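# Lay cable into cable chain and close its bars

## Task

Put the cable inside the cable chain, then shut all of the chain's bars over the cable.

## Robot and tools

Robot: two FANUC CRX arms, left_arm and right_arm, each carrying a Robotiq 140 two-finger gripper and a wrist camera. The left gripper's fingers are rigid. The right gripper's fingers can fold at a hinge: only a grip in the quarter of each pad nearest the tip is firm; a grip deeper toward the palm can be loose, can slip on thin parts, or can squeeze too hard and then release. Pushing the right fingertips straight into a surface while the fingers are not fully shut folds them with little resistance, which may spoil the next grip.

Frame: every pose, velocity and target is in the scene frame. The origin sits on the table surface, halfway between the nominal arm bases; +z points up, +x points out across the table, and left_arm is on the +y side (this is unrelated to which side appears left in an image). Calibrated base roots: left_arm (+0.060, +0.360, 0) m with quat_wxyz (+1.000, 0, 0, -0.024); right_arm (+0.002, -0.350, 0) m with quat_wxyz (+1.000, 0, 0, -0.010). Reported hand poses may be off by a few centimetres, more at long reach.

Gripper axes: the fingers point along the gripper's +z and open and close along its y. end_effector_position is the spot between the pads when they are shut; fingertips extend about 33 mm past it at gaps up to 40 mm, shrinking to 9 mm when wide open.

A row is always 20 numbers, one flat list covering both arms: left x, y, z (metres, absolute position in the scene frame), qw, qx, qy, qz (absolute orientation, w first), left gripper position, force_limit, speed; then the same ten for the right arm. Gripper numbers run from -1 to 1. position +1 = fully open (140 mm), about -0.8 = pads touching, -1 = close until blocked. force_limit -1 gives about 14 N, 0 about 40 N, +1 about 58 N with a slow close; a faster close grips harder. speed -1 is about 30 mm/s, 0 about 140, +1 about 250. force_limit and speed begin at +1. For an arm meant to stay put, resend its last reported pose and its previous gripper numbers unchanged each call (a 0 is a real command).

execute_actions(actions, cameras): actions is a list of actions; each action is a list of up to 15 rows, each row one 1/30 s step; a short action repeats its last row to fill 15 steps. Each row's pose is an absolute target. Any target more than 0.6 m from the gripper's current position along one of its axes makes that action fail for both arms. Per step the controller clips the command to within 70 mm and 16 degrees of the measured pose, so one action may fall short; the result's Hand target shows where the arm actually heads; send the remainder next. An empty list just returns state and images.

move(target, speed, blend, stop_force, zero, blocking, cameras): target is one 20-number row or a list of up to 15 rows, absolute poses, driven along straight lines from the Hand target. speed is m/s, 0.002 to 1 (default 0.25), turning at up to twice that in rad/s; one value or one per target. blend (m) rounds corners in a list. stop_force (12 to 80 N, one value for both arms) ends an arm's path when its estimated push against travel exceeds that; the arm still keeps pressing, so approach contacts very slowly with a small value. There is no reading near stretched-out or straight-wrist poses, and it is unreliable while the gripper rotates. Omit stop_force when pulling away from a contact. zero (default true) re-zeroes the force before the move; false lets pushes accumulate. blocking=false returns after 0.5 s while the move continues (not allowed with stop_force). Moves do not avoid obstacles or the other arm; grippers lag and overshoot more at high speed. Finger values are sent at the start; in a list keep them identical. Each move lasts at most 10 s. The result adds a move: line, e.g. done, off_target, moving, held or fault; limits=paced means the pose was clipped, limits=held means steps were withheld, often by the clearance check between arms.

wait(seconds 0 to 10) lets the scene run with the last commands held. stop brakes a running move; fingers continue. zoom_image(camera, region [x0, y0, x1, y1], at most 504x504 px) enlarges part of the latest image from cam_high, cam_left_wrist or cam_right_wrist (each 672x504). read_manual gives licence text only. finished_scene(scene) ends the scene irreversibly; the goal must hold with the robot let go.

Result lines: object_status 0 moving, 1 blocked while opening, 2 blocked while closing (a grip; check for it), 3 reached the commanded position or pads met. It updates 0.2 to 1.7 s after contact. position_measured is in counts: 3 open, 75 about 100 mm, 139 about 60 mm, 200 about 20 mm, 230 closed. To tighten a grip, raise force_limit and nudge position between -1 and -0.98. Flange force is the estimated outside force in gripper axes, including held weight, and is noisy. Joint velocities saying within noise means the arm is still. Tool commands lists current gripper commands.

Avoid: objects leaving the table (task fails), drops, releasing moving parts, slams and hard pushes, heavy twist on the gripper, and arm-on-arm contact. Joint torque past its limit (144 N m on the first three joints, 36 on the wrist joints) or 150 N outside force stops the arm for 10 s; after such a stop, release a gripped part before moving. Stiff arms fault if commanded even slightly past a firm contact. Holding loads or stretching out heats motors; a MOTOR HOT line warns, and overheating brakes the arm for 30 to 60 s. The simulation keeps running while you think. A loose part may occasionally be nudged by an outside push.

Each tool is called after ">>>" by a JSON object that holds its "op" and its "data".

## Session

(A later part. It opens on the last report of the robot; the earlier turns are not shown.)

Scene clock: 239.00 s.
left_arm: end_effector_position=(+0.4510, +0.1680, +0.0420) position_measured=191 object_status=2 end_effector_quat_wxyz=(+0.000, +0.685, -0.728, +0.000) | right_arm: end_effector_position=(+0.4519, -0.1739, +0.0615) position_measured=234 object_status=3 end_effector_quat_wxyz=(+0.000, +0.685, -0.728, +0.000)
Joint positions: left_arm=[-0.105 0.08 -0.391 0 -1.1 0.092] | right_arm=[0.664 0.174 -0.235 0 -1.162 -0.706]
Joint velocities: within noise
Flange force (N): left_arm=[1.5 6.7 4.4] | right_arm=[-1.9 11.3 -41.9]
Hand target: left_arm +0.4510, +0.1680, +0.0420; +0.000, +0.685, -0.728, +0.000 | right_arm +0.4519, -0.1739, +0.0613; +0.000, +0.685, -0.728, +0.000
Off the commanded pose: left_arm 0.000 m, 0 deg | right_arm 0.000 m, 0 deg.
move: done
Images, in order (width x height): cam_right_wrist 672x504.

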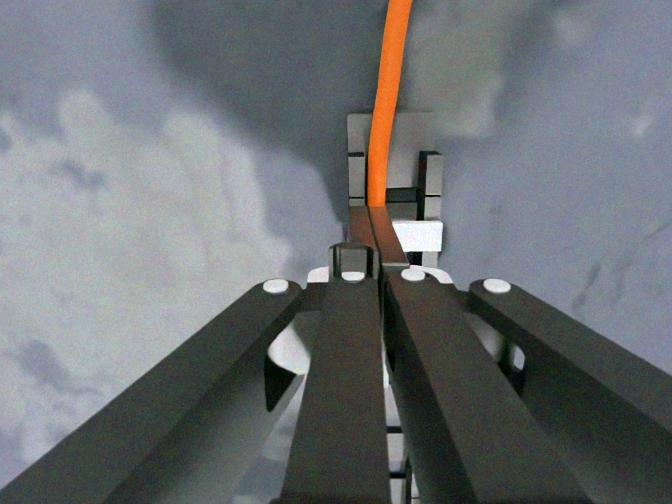

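>>> {"op": "move", "data": {"target": [[0.451,0.168,0.042,0,0.685,-0.728,0,-1,0.2,-0.9,0.4519,-0.1739,0.09,0,0.685,-0.728,0,-1,0.1,0],[0.451,0.168,0.042,0,0.685,-0.728,0,-1,0.2,-0.9,0.405,-0.1739,0.12,0,0.685,-0.728,0,-1,0.1,0],[0.451,0.168,0.042,0,0.685,-0.728,0,-1,0.2,-0.9,0.3754,-0.1357,0.1,0,0.685,-0.728,0,-1,0.1,0],[0.451,0.168,0.042,0,0.685,-0.728,0,-1,0.2,-0.9,0.3754,-0.1357,0.075,0,0.685,-0.728,0,-1,0.1,0],[0.451,0.168,0.042,0,0.685,-0.728,0,-1,0.2,-0.9,0.4535,-0.1404,0.075,0,0.685,-0.728,0,-1,0.1,0],[0.451,0.168,0.042,0,0.685,-0.728,0,-1,0.2,-0.9,0.4535,-0.1404,0.0612,0,0.685,-0.728,0,-1,0.1,0]], "speed": [0.1,0.15,0.15,0.1,0.06,0.015], "blend": [0,0.02,0,0,0,0], "cameras": ["cam_right_wrist"]}}

>>> {"op": "move", "data": {"target": [[0.451,0.168,0.042,0,0.685,-0.728,0,-1,0.2,-0.9,0.4535,-0.1404,0.09,0,0.685,-0.728,0,-1,0.1,0],[0.451,0.168,0.042,0,0.685,-0.728,0,-1,0.2,-0.9,0.405,-0.1404,0.12,0,0.685,-0.728,0,-1,0.1,0],[0.451,0.168,0.042,0,0.685,-0.728,0,-1,0.2,-0.9,0.3775,-0.1023,0.1,0,0.685,-0.728,0,-1,0.1,0],[0.451,0.168,0.042,0,0.685,-0.728,0,-1,0.2,-0.9,0.3775,-0.1023,0.075,0,0.685,-0.728,0,-1,0.1,0],[0.451,0.168,0.042,0,0.685,-0.728,0,-1,0.2,-0.9,0.4553,-0.107,0.075,0,0.685,-0.728,0,-1,0.1,0],[0.451,0.168,0.042,0,0.685,-0.728,0,-1,0.2,-0.9,0.4553,-0.107,0.0612,0,0.685,-0.728,0,-1,0.1,0]], "speed": [0.1,0.15,0.15,0.1,0.06,0.015], "blend": [0,0.02,0,0,0,0], "cameras": ["cam_right_wrist"]}}

>>> {"op": "zoom_image", "data": {"camera": "cam_right_wrist", "region": [300, 20, 490, 290]}}

Scene clock: 270.43 s.
left_arm: end_effector_position=(+0.4510, +0.1680, +0.0420) position_measured=191 object_status=2 end_effector_quat_wxyz=(+0.000, +0.685, -0.728, +0.000) | right_arm: end_effector_position=(+0.4535, -0.1404, +0.0614) position_measured=234 object_status=3 end_effector_quat_wxyz=(+0.000, +0.685, -0.728, +0.000)
Joint positions: left_arm=[-0.105 0.08 -0.391 0 -1.1 0.092] | right_arm=[0.717 0.209 -0.193 0 -1.169 -0.759]
Joint velocities: within noise
Flange force (N): left_arm=[1.6 7.0 4.3] | right_arm=[0.3 15.8 -57.2]
Hand target: left_arm +0.4510, +0.1680, +0.0420; +0.000, +0.685, -0.728, +0.000 | right_arm +0.4535, -0.1404, +0.0612; +0.000, +0.685, -0.728, +0.000
Off the commanded pose: left_arm 0.000 m, 0 deg | right_arm 0.000 m, 0 deg.
move: done
Images, in order (width x height): cam_right_wrist 672x504.

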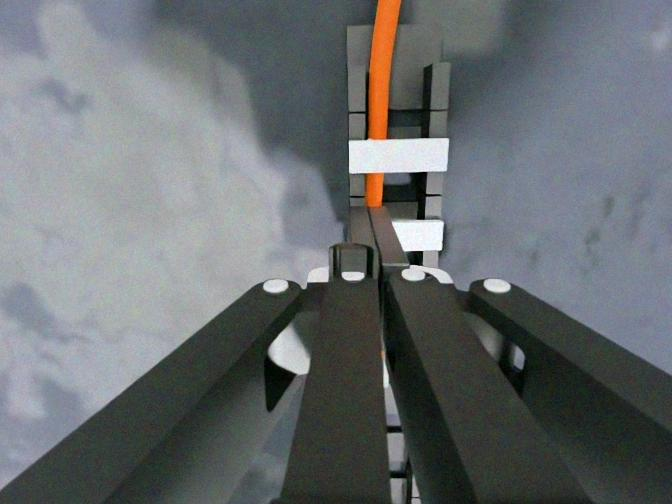

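Scene clock: 274.37 s.
left_arm: end_effector_position=(+0.4510, +0.1680, +0.0420) position_measured=191 object_status=2 end_effector_quat_wxyz=(+0.000, +0.685, -0.728, +0.000) | right_arm: end_effector_position=(+0.4553, -0.1070, +0.0614) position_measured=234 object_status=3 end_effector_quat_wxyz=(+0.000, +0.685, -0.728, +0.000)
Joint positions: left_arm=[-0.105 0.08 -0.391 0 -1.1 0.092] | right_arm=[0.766 0.248 -0.145 0 -1.178 -0.808]
Joint velocities: within noise
Flange force (N): left_arm=[1.3 6.9 4.7] | right_arm=[2.1 18.8 -59.7]
Hand target: left_arm +0.4510, +0.1680, +0.0420; +0.000, +0.685, -0.728, +0.000 | right_arm +0.4553, -0.1070, +0.0612; +0.000, +0.685, -0.728, +0.000
Off the commanded pose: left_arm 0.000 m, 0 deg | right_arm 0.000 m, 0 deg.
move: done
Images, in order (width x height): cam_right_wrist 672x504.

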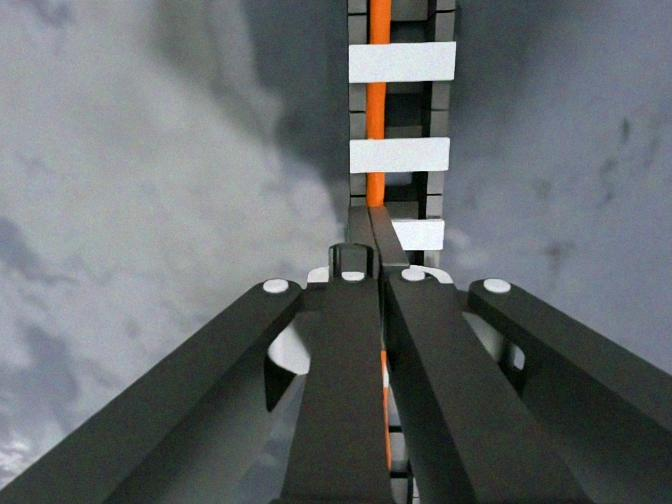

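Scaled by 1.867 from the camera's 672x504 image, which has a finer 960x720 frame.

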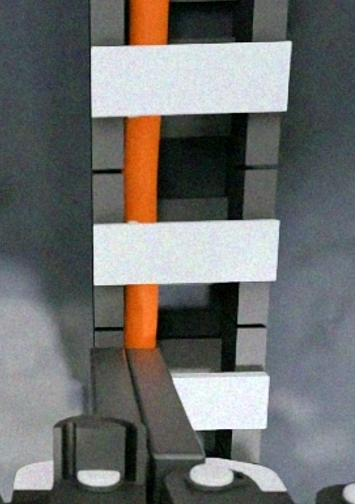

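>>> {"op": "move", "data": {"target": [[0.451,0.168,0.042,0,0.685,-0.728,0,-1,0.2,-0.9,0.4553,-0.107,0.09,0,0.685,-0.728,0,-1,0.1,0],[0.451,0.168,0.042,0,0.685,-0.728,0,-1,0.2,-0.9,0.407,-0.107,0.12,0,0.685,-0.728,0,-1,0.1,0],[0.451,0.168,0.042,0,0.685,-0.728,0,-1,0.2,-0.9,0.3799,-0.0688,0.1,0,0.685,-0.728,0,-1,0.1,0],[0.451,0.168,0.042,0,0.685,-0.728,0,-1,0.2,-0.9,0.3799,-0.0688,0.075,0,0.685,-0.728,0,-1,0.1,0],[0.451,0.168,0.042,0,0.685,-0.728,0,-1,0.2,-0.9,0.4569,-0.0736,0.075,0,0.685,-0.728,0,-1,0.1,0],[0.451,0.168,0.042,0,0.685,-0.728,0,-1,0.2,-0.9,0.4569,-0.0736,0.0612,0,0.685,-0.728,0,-1,0.1,0]], "speed": [0.1,0.15,0.15,0.1,0.06,0.015], "blend": [0,0.02,0,0,0,0], "cameras": ["cam_right_wrist"]}}

>>> {"op": "move", "data": {"target": [[0.451,0.168,0.042,0,0.685,-0.728,0,-1,0.2,-0.9,0.4569,-0.0736,0.09,0,0.685,-0.728,0,-1,0.1,0],[0.451,0.168,0.042,0,0.685,-0.728,0,-1,0.2,-0.9,0.409,-0.0736,0.12,0,0.685,-0.728,0,-1,0.1,0],[0.451,0.168,0.042,0,0.685,-0.728,0,-1,0.2,-0.9,0.382,-0.0354,0.1,0,0.685,-0.728,0,-1,0.1,0],[0.451,0.168,0.042,0,0.685,-0.728,0,-1,0.2,-0.9,0.382,-0.0354,0.075,0,0.685,-0.728,0,-1,0.1,0],[0.451,0.168,0.042,0,0.685,-0.728,0,-1,0.2,-0.9,0.4586,-0.0401,0.075,0,0.685,-0.728,0,-1,0.1,0],[0.451,0.168,0.042,0,0.685,-0.728,0,-1,0.2,-0.9,0.4586,-0.0401,0.0612,0,0.685,-0.728,0,-1,0.1,0]], "speed": [0.1,0.15,0.15,0.1,0.06,0.015], "blend": [0,0.02,0,0,0,0], "cameras": ["cam_right_wrist"]}}

>>> {"op": "zoom_image", "data": {"camera": "cam_right_wrist", "region": [300, 20, 490, 290]}}

Scene clock: 301.47 s.
left_arm: end_effector_position=(+0.4510, +0.1680, +0.0420) position_measured=191 object_status=2 end_effector_quat_wxyz=(+0.000, +0.685, -0.728, +0.000) | right_arm: end_effector_position=(+0.4569, -0.0736, +0.0615) position_measured=234 object_status=3 end_effector_quat_wxyz=(+0.000, +0.685, -0.728, +0.000)
Joint positions: left_arm=[-0.105 0.08 -0.391 0 -1.1 0.092] | right_arm=[0.811 0.29 -0.091 0 -1.189 -0.853]
Joint velocities: within noise
Flange force (N): left_arm=[1.8 6.2 4.7] | right_arm=[1.4 16.9 -62.4]
Hand target: left_arm +0.4510, +0.1680, +0.0420; +0.000, +0.685, -0.728, +0.000 | right_arm +0.4569, -0.0736, +0.0612; +0.000, +0.685, -0.728, +0.000
Off the commanded pose: left_arm 0.000 m, 0 deg | right_arm 0.000 m, 0 deg.
move: done
Images, in order (width x height): cam_right_wrist 672x504.

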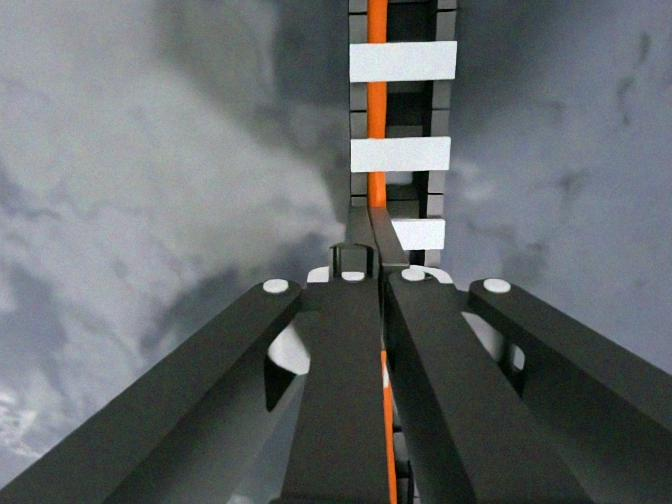

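Scene clock: 305.33 s.
left_arm: end_effector_position=(+0.4510, +0.1680, +0.0420) position_measured=191 object_status=2 end_effector_quat_wxyz=(+0.000, +0.685, -0.728, +0.000) | right_arm: end_effector_position=(+0.4586, -0.0400, +0.0615) position_measured=234 object_status=3 end_effector_quat_wxyz=(+0.000, +0.685, -0.728, +0.000)
Joint positions: left_arm=[-0.105 0.08 -0.391 0 -1.1 0.092] | right_arm=[0.853 0.335 -0.031 0 -1.204 -0.894]
Joint velocities: within noise
Flange force (N): left_arm=[1.9 6.6 4.4] | right_arm=[3.0 17.7 -67.2]
Hand target: left_arm +0.4510, +0.1680, +0.0420; +0.000, +0.685, -0.728, +0.000 | right_arm +0.4586, -0.0401, +0.0612; +0.000, +0.685, -0.728, +0.000
Off the commanded pose: left_arm 0.000 m, 0 deg | right_arm 0.000 m, 0 deg.
move: done
Images, in order (width x height): cam_right_wrist 672x504.

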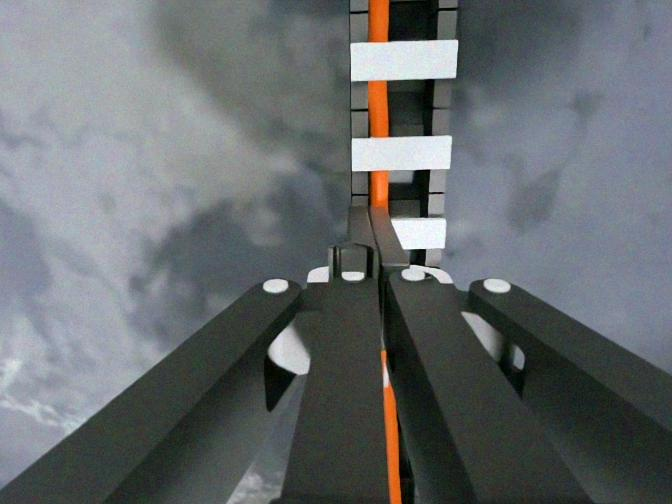

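Scaled by 1.867 from the camera's 672x504 image, which has a finer 960x720 frame.

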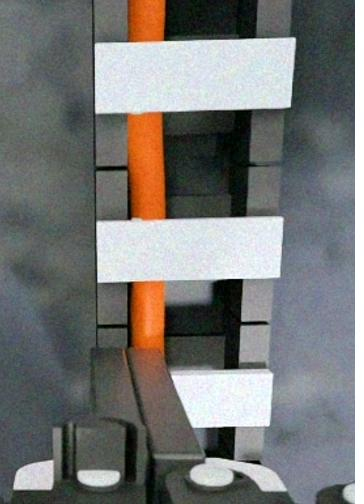

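>>> {"op": "move", "data": {"target": [[0.451,0.168,0.042,0,0.685,-0.728,0,-1,0.2,-0.9,0.4586,-0.0401,0.09,0,0.685,-0.728,0,-1,0.1,0],[0.451,0.168,0.042,0,0.685,-0.728,0,-1,0.2,-0.9,0.41,-0.0401,0.12,0,0.685,-0.728,0,-1,0.1,0],[0.451,0.168,0.042,0,0.685,-0.728,0,-1,0.2,-0.9,0.385,-0.003,0.1,0,0.685,-0.728,0,-1,0.1,0],[0.451,0.168,0.042,0,0.685,-0.728,0,-1,0.2,-0.9,0.385,-0.003,0.075,0,0.685,-0.728,0,-1,0.1,0],[0.451,0.168,0.042,0,0.685,-0.728,0,-1,0.2,-0.9,0.4603,-0.0076,0.075,0,0.685,-0.728,0,-1,0.1,0],[0.451,0.168,0.042,0,0.685,-0.728,0,-1,0.2,-0.9,0.4603,-0.0076,0.0614,0,0.685,-0.728,0,-1,0.1,0]], "speed": [0.1,0.15,0.15,0.1,0.06,0.015], "blend": [0,0.02,0,0,0,0], "cameras": ["cam_right_wrist"]}}

>>> {"op": "zoom_image", "data": {"camera": "cam_right_wrist", "region": [300, 20, 490, 290]}}

Scene clock: 319.47 s.
left_arm: end_effector_position=(+0.4510, +0.1680, +0.0420) position_measured=191 object_status=2 end_effector_quat_wxyz=(+0.000, +0.685, -0.728, +0.000) | right_arm: end_effector_position=(+0.4603, -0.0076, +0.0617) position_measured=234 object_status=3 end_effector_quat_wxyz=(+0.000, +0.685, -0.728, +0.000)
Joint positions: left_arm=[-0.105 0.08 -0.391 0 -1.1 0.092] | right_arm=[0.889 0.383 0.034 0 -1.221 -0.931]
Joint velocities: within noise
Flange force (N): left_arm=[1.8 6.6 3.9] | right_arm=[3.6 15.3 -59.8]
Hand target: left_arm +0.4510, +0.1680, +0.0420; +0.000, +0.685, -0.728, +0.000 | right_arm +0.4603, -0.0076, +0.0614; +0.000, +0.685, -0.728, +0.000
Off the commanded pose: left_arm 0.000 m, 0 deg | right_arm 0.000 m, 0 deg.
move: done
Images, in order (width x height): cam_right_wrist 672x504.

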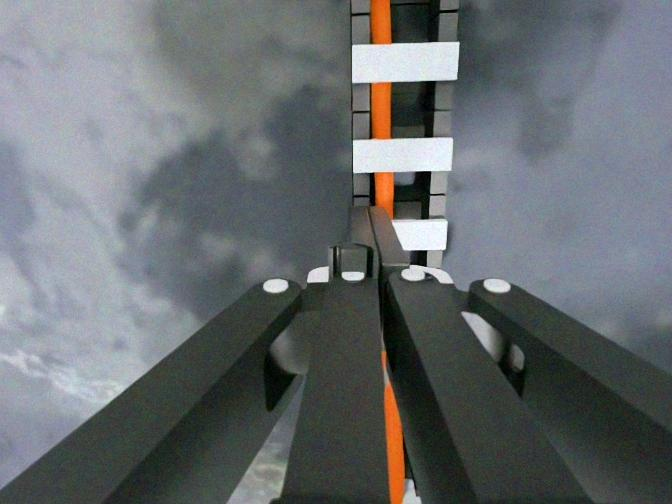

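Scaled by 1.867 from the camera's 672x504 image, which has a finer 960x720 frame.

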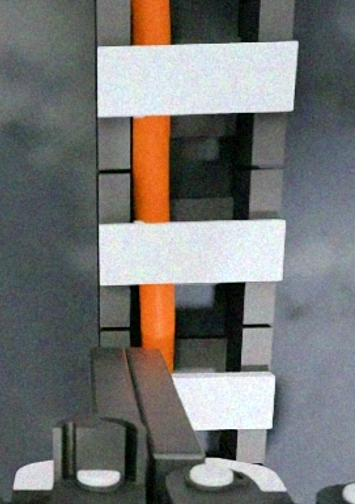

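Now L7 with the right.

>>> {"op": "move", "data": {"target": [[0.451,0.168,0.042,0,0.685,-0.728,0,-1,0.2,-0.9,0.4603,-0.0076,0.09,0,0.685,-0.728,0,-1,0.1,0],[0.451,0.168,0.042,0,0.685,-0.728,0,-1,0.2,-0.9,0.413,-0.0076,0.12,0,0.685,-0.728,0,-1,0.1,0],[0.451,0.168,0.042,0,0.685,-0.728,0,-1,0.2,-0.9,0.3875,0.0305,0.1,0,0.685,-0.728,0,-1,0.1,0],[0.451,0.168,0.042,0,0.685,-0.728,0,-1,0.2,-0.9,0.3875,0.0305,0.075,0,0.685,-0.728,0,-1,0.1,0],[0.451,0.168,0.042,0,0.685,-0.728,0,-1,0.2,-0.9,0.4624,0.0258,0.075,0,0.685,-0.728,0,-1,0.1,0],[0.451,0.168,0.042,0,0.685,-0.728,0,-1,0.2,-0.9,0.4624,0.0258,0.0614,0,0.685,-0.728,0,-1,0.1,0]], "speed": [0.1,0.15,0.15,0.1,0.06,0.015], "blend": [0,0.02,0,0,0,0], "cameras": ["cam_right_wrist"]}}

>>> {"op": "zoom_image", "data": {"camera": "cam_right_wrist", "region": [300, 20, 490, 290]}}

Scene clock: 335.80 s.
left_arm: end_effector_position=(+0.4510, +0.1680, +0.0420) position_measured=191 object_status=2 end_effector_quat_wxyz=(+0.000, +0.685, -0.728, +0.000) | right_arm: end_effector_position=(+0.4484, +0.0266, +0.0750) position_measured=234 object_status=3 end_effector_quat_wxyz=(+0.000, +0.685, -0.728, +0.000)
Joint positions: left_arm=[-0.105 0.08 -0.391 0 -1.1 0.092] | right_arm=[0.944 0.4 0.09 0 -1.261 -0.986]
Joint velocities: within noise
Flange force (N): left_arm=[1.7 6.3 4.7] | right_arm=[-4.4 0.7 -2.0]
Hand target: left_arm +0.4510, +0.1680, +0.0420; +0.000, +0.685, -0.728, +0.000 | right_arm +0.4483, +0.0266, +0.0750; +0.000, +0.685, -0.728, +0.000
Off the commanded pose: left_arm 0.000 m, 0 deg | right_arm 0.020 m, 0 deg.
move: held (right_arm; a check stopped the path); path passed 4 of 6 targets; limits=held
pose unreachable (right arm): on one or more control steps of this call, first in action 0 (counted from 0), this arm could not follow its commanded pose, so it was not sent that pose on those steps. It may still have moved: this result reports where it is.
cause: moving toward the commanded pose would bring a part of the arm too close to another arm (a part of this arm just beyond joint 4 (forearm roll) and a part of the left arm just beyond its joint 5 (wrist pitch), at the place that arm is still heading or pushing toward).
Images, in order (width x height): cam_right_wrist 672x504.

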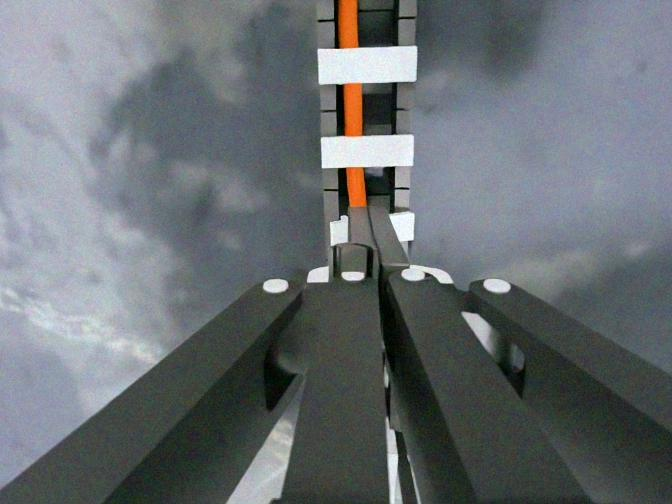

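Scaled by 1.867 from the camera's 672x504 image, which has a finer 960x720 frame.

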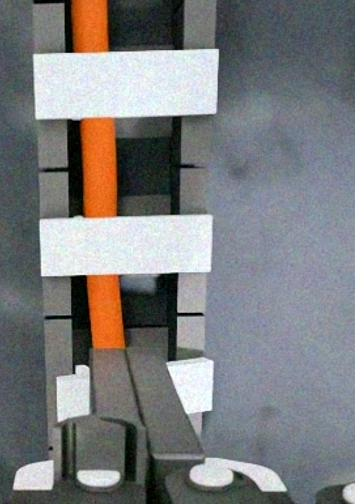

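>>> {"op": "move", "data": {"target": [[0.451,0.168,0.038,0,0.685,-0.728,0,-1,0.2,-0.9,0.4484,0.0266,0.14,0,0.685,-0.728,0,-1,0.1,0],[0.451,0.168,0.038,0,0.685,-0.728,0,-1,0.2,-0.9,0.34,-0.33,0.3,0,0.685,-0.728,0,-1,0.1,0],[0.451,0.168,0.038,0,0.685,-0.728,0,-0.2,0.2,-0.95,0.34,-0.33,0.3,0,0.685,-0.728,0,-1,0.1,0],[0.451,0.168,0.12,0,0.685,-0.728,0,-0.2,0.2,-0.95,0.34,-0.33,0.3,0,0.685,-0.728,0,-1,0.1,0],[0.445,0.12,0.24,0,0.685,-0.728,0,1,0.2,0,0.34,-0.33,0.3,0,0.685,-0.728,0,-1,0.1,0]], "speed": 0.2, "blend": [0.02,0,0,0,0]}}

>>> {"op": "zoom_image", "data": {"camera": "cam_left_wrist", "region": [260, 0, 440, 180]}}

Scene clock: 356.37 s.
left_arm: end_effector_position=(+0.4450, +0.1200, +0.2400) position_measured=3 object_status=0 end_effector_quat_wxyz=(+0.000, +0.685, -0.728, +0.000) | right_arm: end_effector_position=(+0.3400, -0.3300, +0.3000) position_measured=234 object_status=3 end_effector_quat_wxyz=(+0.000, +0.685, -0.728, +0.000)
Joint positions: left_arm=[-0.218 0.011 0.015 0 -1.574 0.205] | right_arm=[0.471 -0.272 -0.093 0 -1.75 -0.513]
Joint velocities: within noise
Flange force (N): left_arm=[0.5 6.9 7.1] | right_arm=[-5.4 0.9 -1.9]
Hand target: left_arm +0.4450, +0.1200, +0.2400; +0.000, +0.685, -0.728, +0.000 | right_arm +0.3400, -0.3300, +0.3000; +0.000, +0.685, -0.728, +0.000
Off the commanded pose: left_arm 0.000 m, 0 deg | right_arm 0.000 m, 0 deg.
move: done

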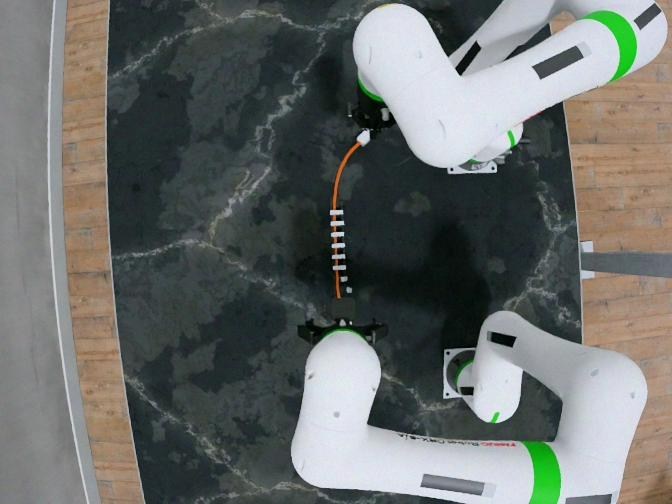

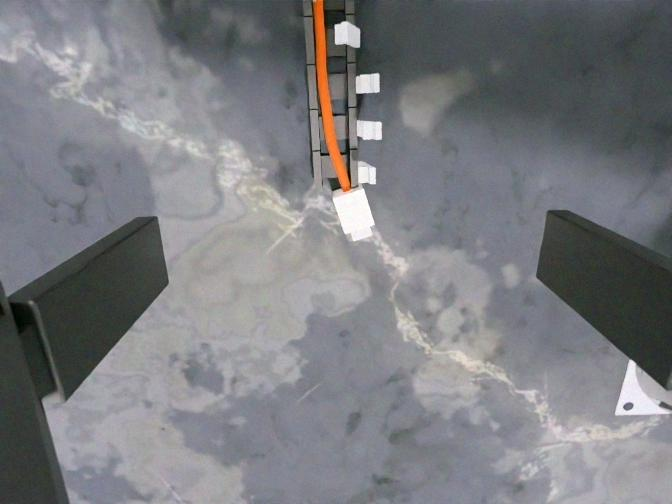

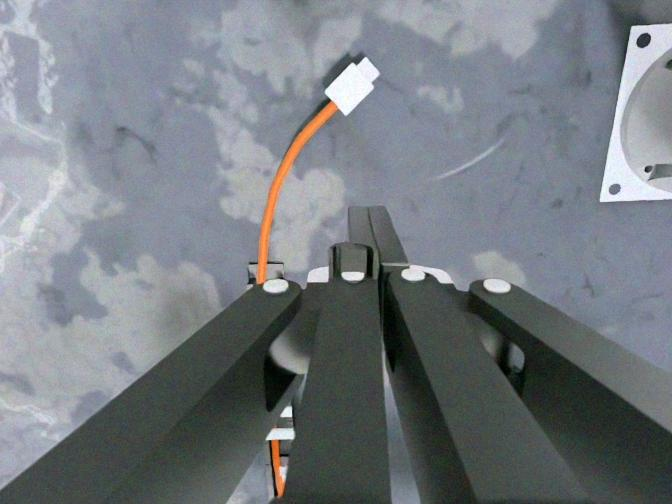

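Scaled by 2.800 from the camera's 672x504 image, which has a finer 960x720 frame.

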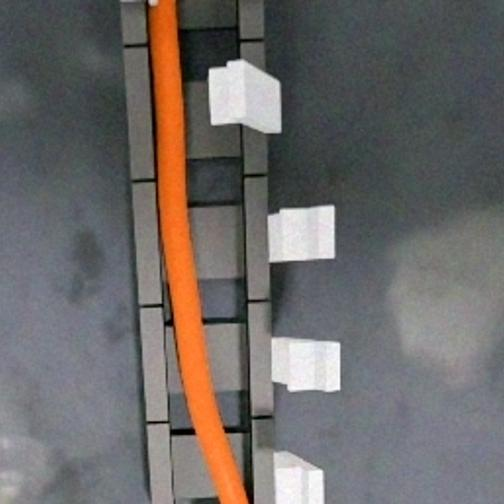

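>>> {"op": "move", "data": {"target": [[0.3793,0.0286,0.16,0,0.685,-0.728,0,-1,0.2,0,0.34,-0.33,0.3,0,0.685,-0.728,0,-1,0.1,0],[0.3793,0.0286,0.075,0,0.685,-0.728,0,-1,0.2,0,0.34,-0.33,0.3,0,0.685,-0.728,0,-1,0.1,0],[0.457,0.0239,0.075,0,0.685,-0.728,0,-1,0.2,0,0.34,-0.33,0.3,0,0.685,-0.728,0,-1,0.1,0]], "speed": [0.2,0.15,0.06], "cameras": ["cam_left_wrist"]}}

>>> {"op": "zoom_image", "data": {"camera": "cam_left_wrist", "region": [290, 100, 480, 290]}}

Scene clock: 388.93 s.
left_arm: end_effector_position=(+0.4570, +0.0239, +0.0750) position_measured=233 object_status=3 end_effector_quat_wxyz=(+0.000, +0.685, -0.728, +0.000) | right_arm: end_effector_position=(+0.3400, -0.3300, +0.3000) position_measured=234 object_status=3 end_effector_quat_wxyz=(+0.000, +0.685, -0.728, +0.000)
Joint positions: left_arm=[-0.401 0.249 -0.11 0 -1.212 0.388] | right_arm=[0.471 -0.272 -0.093 0 -1.75 -0.513]
Joint velocities: within noise
Flange force (N): left_arm=[-0.4 6.7 4.5] | right_arm=[-5.4 0.5 -2.1]
Hand target: left_arm +0.4570, +0.0239, +0.0750; +0.000, +0.685, -0.728, +0.000 | right_arm +0.3400, -0.3300, +0.3000; +0.000, +0.685, -0.728, +0.000
Off the commanded pose: left_arm 0.000 m, 0 deg | right_arm 0.000 m, 0 deg.
move: done
Images, in order (width x height): cam_left_wrist 672x504.

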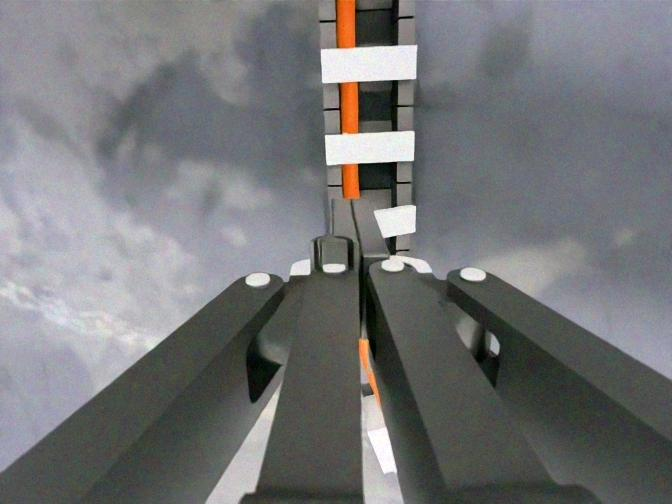

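Scaled by 2.653 from the camera's 672x504 image, which has a finer 960x720 frame.

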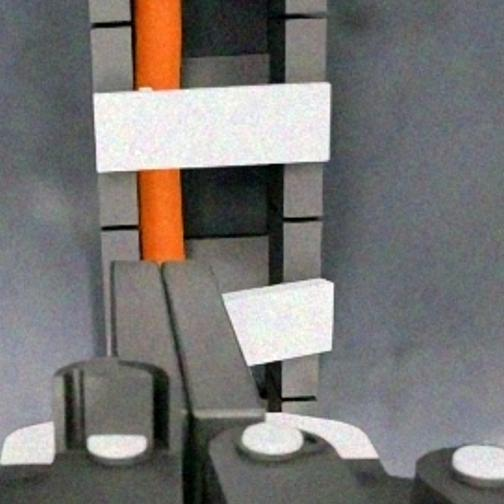

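>>> {"op": "move", "data": {"target": [[0.457,0.0239,0.0596,0,0.685,-0.728,0,-1,0.2,0,0.34,-0.33,0.3,0,0.685,-0.728,0,-1,0.1,0]], "speed": [0.015], "cameras": ["cam_left_wrist"]}}

>>> {"op": "move", "data": {"target": [[0.457,0.0239,0.09,0,0.685,-0.728,0,-1,0.2,0,0.34,-0.33,0.3,0,0.685,-0.728,0,-1,0.1,0],[0.41,0.0239,0.12,0,0.685,-0.728,0,-1,0.2,0,0.34,-0.33,0.3,0,0.685,-0.728,0,-1,0.1,0],[0.3798,0.0623,0.1,0,0.685,-0.728,0,-1,0.2,0,0.34,-0.33,0.3,0,0.685,-0.728,0,-1,0.1,0],[0.3798,0.0623,0.075,0,0.685,-0.728,0,-1,0.2,0,0.34,-0.33,0.3,0,0.685,-0.728,0,-1,0.1,0],[0.4577,0.0575,0.075,0,0.685,-0.728,0,-1,0.2,0,0.34,-0.33,0.3,0,0.685,-0.728,0,-1,0.1,0],[0.4577,0.0575,0.0596,0,0.685,-0.728,0,-1,0.2,0,0.34,-0.33,0.3,0,0.685,-0.728,0,-1,0.1,0]], "speed": [0.1,0.15,0.15,0.1,0.06,0.015], "blend": [0,0.02,0,0,0,0], "cameras": ["cam_left_wrist"]}}

>>> {"op": "zoom_image", "data": {"camera": "cam_left_wrist", "region": [290, 20, 480, 290]}}

Scene clock: 401.60 s.
left_arm: end_effector_position=(+0.4571, +0.0238, +0.0599) position_measured=233 object_status=3 end_effector_quat_wxyz=(+0.000, +0.685, -0.728, +0.000) | right_arm: end_effector_position=(+0.3400, -0.3300, +0.3000) position_measured=234 object_status=3 end_effector_quat_wxyz=(+0.000, +0.685, -0.728, +0.000)
Joint positions: left_arm=[-0.401 0.262 -0.131 0 -1.178 0.388] | right_arm=[0.471 -0.272 -0.093 0 -1.75 -0.513]
Joint velocities: within noise
Flange force (N): left_arm=[-11.0 13.5 -58.2] | right_arm=[-5.0 0.9 -1.6]
Hand target: left_arm +0.4570, +0.0239, +0.0596; +0.000, +0.685, -0.728, +0.000 | right_arm +0.3400, -0.3300, +0.3000; +0.000, +0.685, -0.728, +0.000
Off the commanded pose: left_arm 0.000 m, 0 deg | right_arm 0.000 m, 0 deg.
move: done
Images, in order (width x height): cam_left_wrist 672x504.

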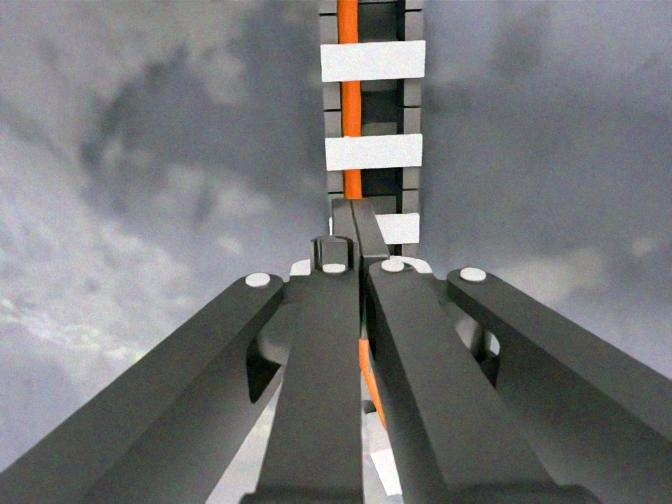

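Scene clock: 405.67 s.
left_arm: end_effector_position=(+0.4578, +0.0575, +0.0598) position_measured=233 object_status=3 end_effector_quat_wxyz=(+0.000, +0.685, -0.728, +0.000) | right_arm: end_effector_position=(+0.3400, -0.3300, +0.3000) position_measured=234 object_status=3 end_effector_quat_wxyz=(+0.000, +0.685, -0.728, +0.000)
Joint positions: left_arm=[-0.338 0.214 -0.191 0 -1.166 0.325] | right_arm=[0.471 -0.272 -0.093 0 -1.75 -0.513]
Joint velocities: within noise
Flange force (N): left_arm=[-9.1 13.3 -57.1] | right_arm=[-5.3 0.8 -1.8]
Hand target: left_arm +0.4577, +0.0575, +0.0596; +0.000, +0.685, -0.728, +0.000 | right_arm +0.3400, -0.3300, +0.3000; +0.000, +0.685, -0.728, +0.000
Off the commanded pose: left_arm 0.000 m, 0 deg | right_arm 0.000 m, 0 deg.
move: done
Images, in order (width x height): cam_left_wrist 672x504.

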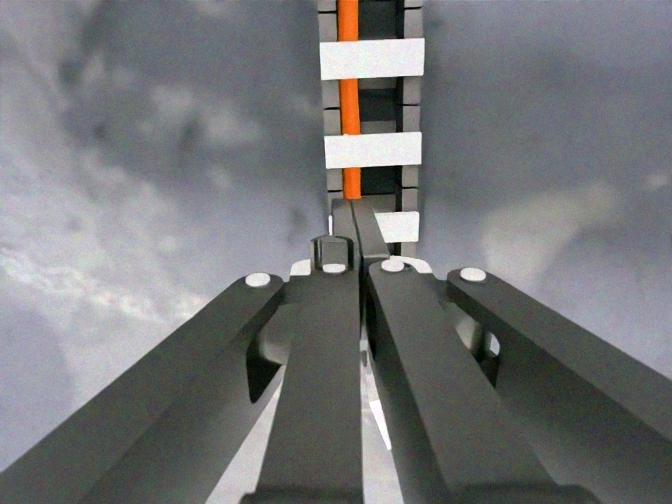

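Scaled by 1.867 from the camera's 672x504 image, which has a finer 960x720 frame.

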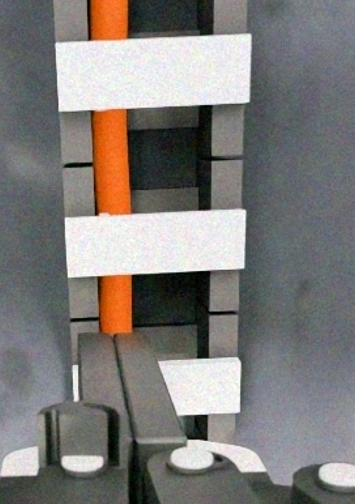

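>>> {"op": "move", "data": {"target": [[0.4577,0.0575,0.09,0,0.685,-0.728,0,-1,0.2,0,0.34,-0.33,0.3,0,0.685,-0.728,0,-1,0.1,0],[0.41,0.0575,0.12,0,0.685,-0.728,0,-1,0.2,0,0.34,-0.33,0.3,0,0.685,-0.728,0,-1,0.1,0],[0.3804,0.0959,0.1,0,0.685,-0.728,0,-1,0.2,0,0.34,-0.33,0.3,0,0.685,-0.728,0,-1,0.1,0],[0.3804,0.0959,0.075,0,0.685,-0.728,0,-1,0.2,0,0.34,-0.33,0.3,0,0.685,-0.728,0,-1,0.1,0],[0.4592,0.0911,0.075,0,0.685,-0.728,0,-1,0.2,0,0.34,-0.33,0.3,0,0.685,-0.728,0,-1,0.1,0],[0.4592,0.0911,0.0596,0,0.685,-0.728,0,-1,0.2,0,0.34,-0.33,0.3,0,0.685,-0.728,0,-1,0.1,0]], "speed": [0.1,0.15,0.15,0.1,0.06,0.015], "blend": [0,0.02,0,0,0,0], "cameras": ["cam_left_wrist"]}}

>>> {"op": "move", "data": {"target": [[0.4592,0.0911,0.09,0,0.685,-0.728,0,-1,0.2,0,0.34,-0.33,0.3,0,0.685,-0.728,0,-1,0.1,0],[0.41,0.0911,0.12,0,0.685,-0.728,0,-1,0.2,0,0.34,-0.33,0.3,0,0.685,-0.728,0,-1,0.1,0],[0.3814,0.1287,0.1,0,0.685,-0.728,0,-1,0.2,0,0.34,-0.33,0.3,0,0.685,-0.728,0,-1,0.1,0],[0.3814,0.1287,0.075,0,0.685,-0.728,0,-1,0.2,0,0.34,-0.33,0.3,0,0.685,-0.728,0,-1,0.1,0],[0.4601,0.124,0.075,0,0.685,-0.728,0,-1,0.2,0,0.34,-0.33,0.3,0,0.685,-0.728,0,-1,0.1,0],[0.4601,0.124,0.0596,0,0.685,-0.728,0,-1,0.2,0,0.34,-0.33,0.3,0,0.685,-0.728,0,-1,0.1,0]], "speed": [0.1,0.15,0.15,0.1,0.06,0.015], "blend": [0,0.02,0,0,0,0], "cameras": ["cam_left_wrist"]}}

>>> {"op": "move", "data": {"target": [[0.4601,0.124,0.12,0,0.685,-0.728,0,-1,0.2,0,0.34,-0.33,0.3,0,0.685,-0.728,0,-1,0.1,0],[0.44,0.2,0.26,0,0.685,-0.728,0,1,0.2,0,0.42,-0.18,0.22,0,0.685,-0.728,0,1,0.1,0]], "speed": 0.2}}

>>> {"op": "zoom_image", "data": {"camera": "cam_left_wrist", "region": [260, 0, 440, 200]}}

>>> {"op": "zoom_image", "data": {"camera": "cam_right_wrist", "region": [250, 100, 430, 300]}}

>>> {"op": "zoom_image", "data": {"camera": "cam_right_wrist", "region": [250, 300, 430, 500]}}

Scene clock: 434.73 s.
left_arm: end_effector_position=(+0.4593, +0.0911, +0.0599) position_measured=233 object_status=3 end_effector_quat_wxyz=(+0.000, +0.685, -0.728, +0.000) | right_arm: end_effector_position=(+0.3400, -0.3300, +0.3000) position_measured=234 object_status=3 end_effector_quat_wxyz=(+0.000, +0.685, -0.728, +0.000)
Joint positions: left_arm=[-0.271 0.17 -0.243 0 -1.157 0.258] | right_arm=[0.471 -0.272 -0.093 0 -1.75 -0.513]
Joint velocities: within noise
Flange force (N): left_arm=[-10.5 16.0 -55.1] | right_arm=[-4.9 2.0 -1.3]
Hand target: left_arm +0.4592, +0.0911, +0.0596; +0.000, +0.685, -0.728, +0.000 | right_arm +0.3400, -0.3300, +0.3000; +0.000, +0.685, -0.728, +0.000
Off the commanded pose: left_arm 0.000 m, 0 deg | right_arm 0.000 m, 0 deg.
move: done
Images, in order (width x height): cam_left_wrist 672x504.

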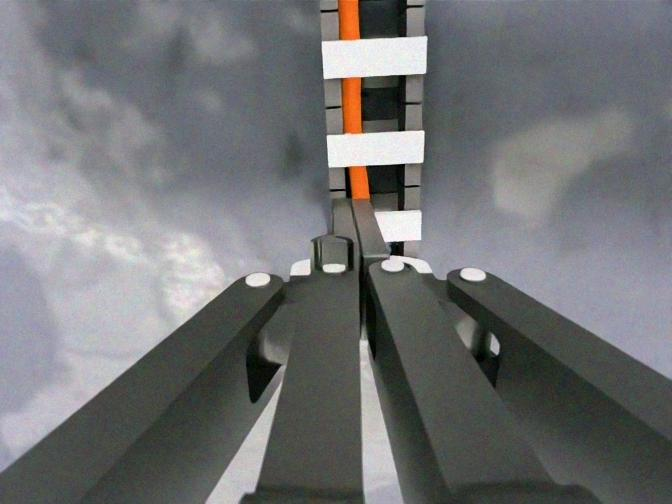

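Scene clock: 438.80 s.
left_arm: end_effector_position=(+0.4602, +0.1240, +0.0598) position_measured=233 object_status=3 end_effector_quat_wxyz=(+0.000, +0.685, -0.728, +0.000) | right_arm: end_effector_position=(+0.3400, -0.3300, +0.3000) position_measured=234 object_status=3 end_effector_quat_wxyz=(+0.000, +0.685, -0.728, +0.000)
Joint positions: left_arm=[-0.201 0.13 -0.289 0 -1.151 0.188] | right_arm=[0.471 -0.272 -0.093 0 -1.75 -0.513]
Joint velocities: within noise
Flange force (N): left_arm=[-9.8 17.2 -58.5] | right_arm=[-5.6 1.8 -1.9]
Hand target: left_arm +0.4601, +0.1240, +0.0596; +0.000, +0.685, -0.728, +0.000 | right_arm +0.3400, -0.3300, +0.3000; +0.000, +0.685, -0.728, +0.000
Off the commanded pose: left_arm 0.000 m, 0 deg | right_arm 0.000 m, 0 deg.
move: done
Images, in order (width x height): cam_left_wrist 672x504.

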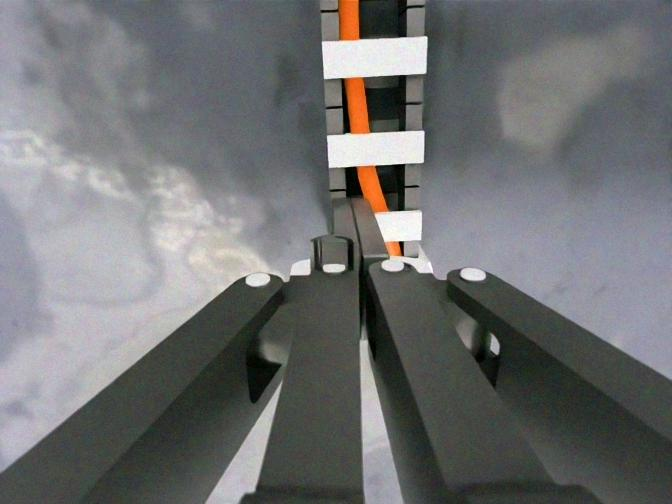

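Scene clock: 442.00 s.
left_arm: end_effector_position=(+0.4400, +0.2000, +0.2600) position_measured=3 object_status=0 end_effector_quat_wxyz=(+0.000, +0.685, -0.728, +0.000) | right_arm: end_effector_position=(+0.4200, -0.1800, +0.2200) position_measured=3 object_status=0 end_effector_quat_wxyz=(+0.000, +0.685, -0.728, +0.000)
Joint positions: left_arm=[-0.029 -0.093 -0.039 0 -1.625 0.016] | right_arm=[0.697 0.007 -0.036 0 -1.528 -0.738]
Joint velocities: within noise
Flange force (N): left_arm=[2.0 6.6 7.0] | right_arm=[-4.5 0.9 -1.8]
Hand target: left_arm +0.4400, +0.2000, +0.2600; +0.000, +0.685, -0.728, +0.000 | right_arm +0.4200, -0.1800, +0.2200; +0.000, +0.685, -0.728, +0.000
Off the commanded pose: left_arm 0.000 m, 0 deg | right_arm 0.000 m, 0 deg.
move: done

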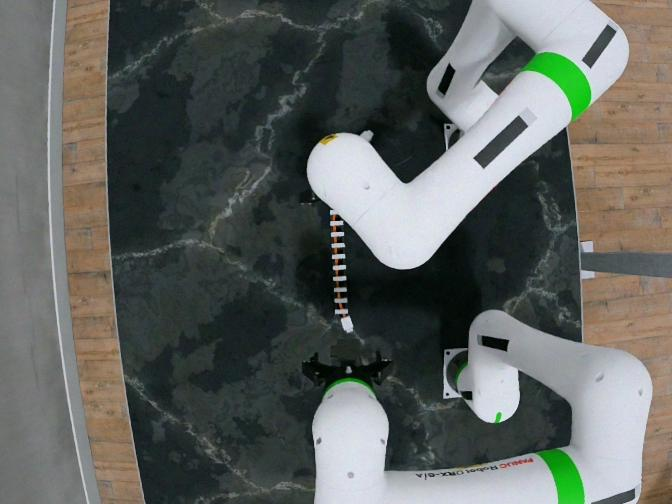

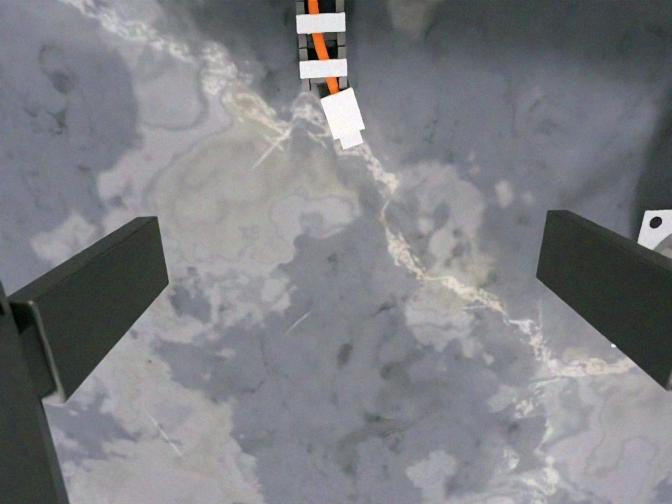

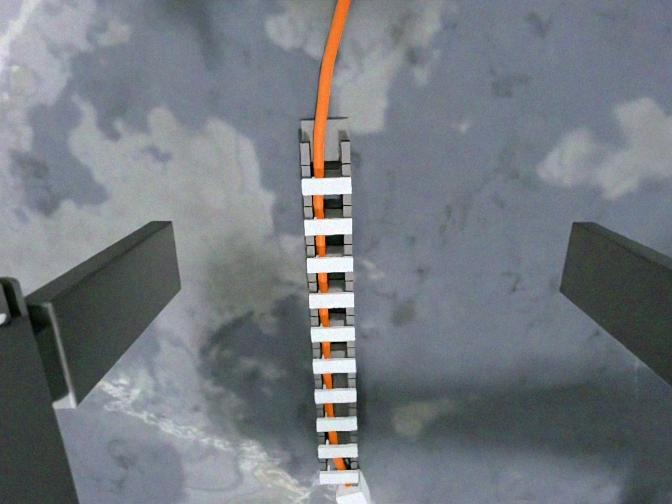

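Scaled by 2.520 from the camera's 672x504 image, which has a finer 960x720 frame.

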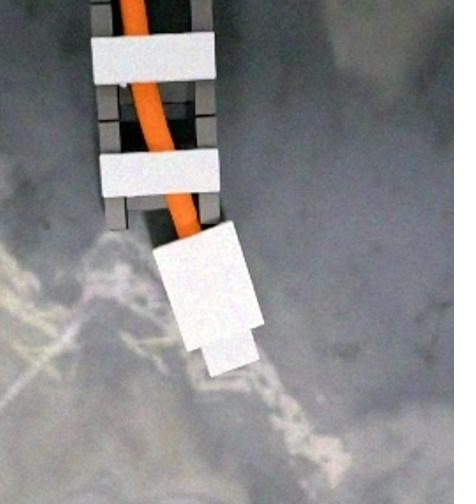

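Scaled by 2.520 from the camera's 672x504 image, which has a finer 960x720 frame.

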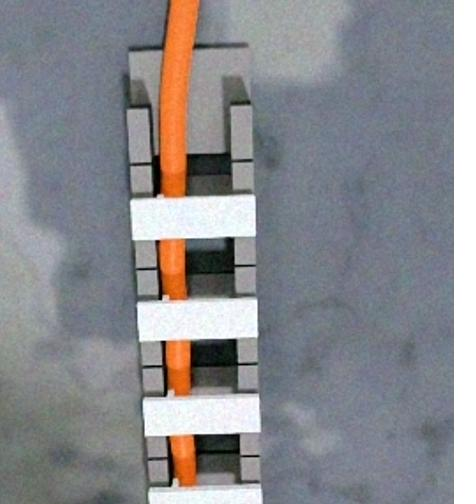

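Scaled by 2.520 from the camera's 672x504 image, which has a finer 960x720 frame.

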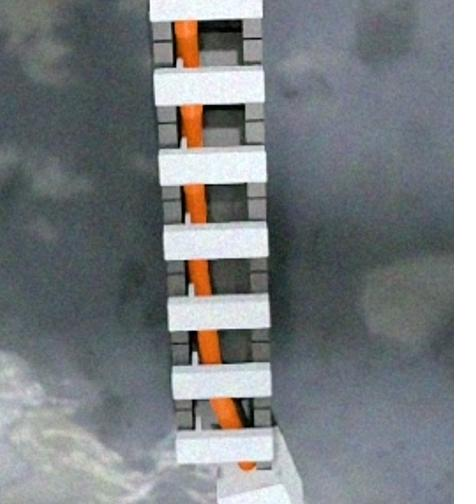

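>>> {"op": "finished_scene", "data": {"scene": 2}}

The scene is finished: the task was done.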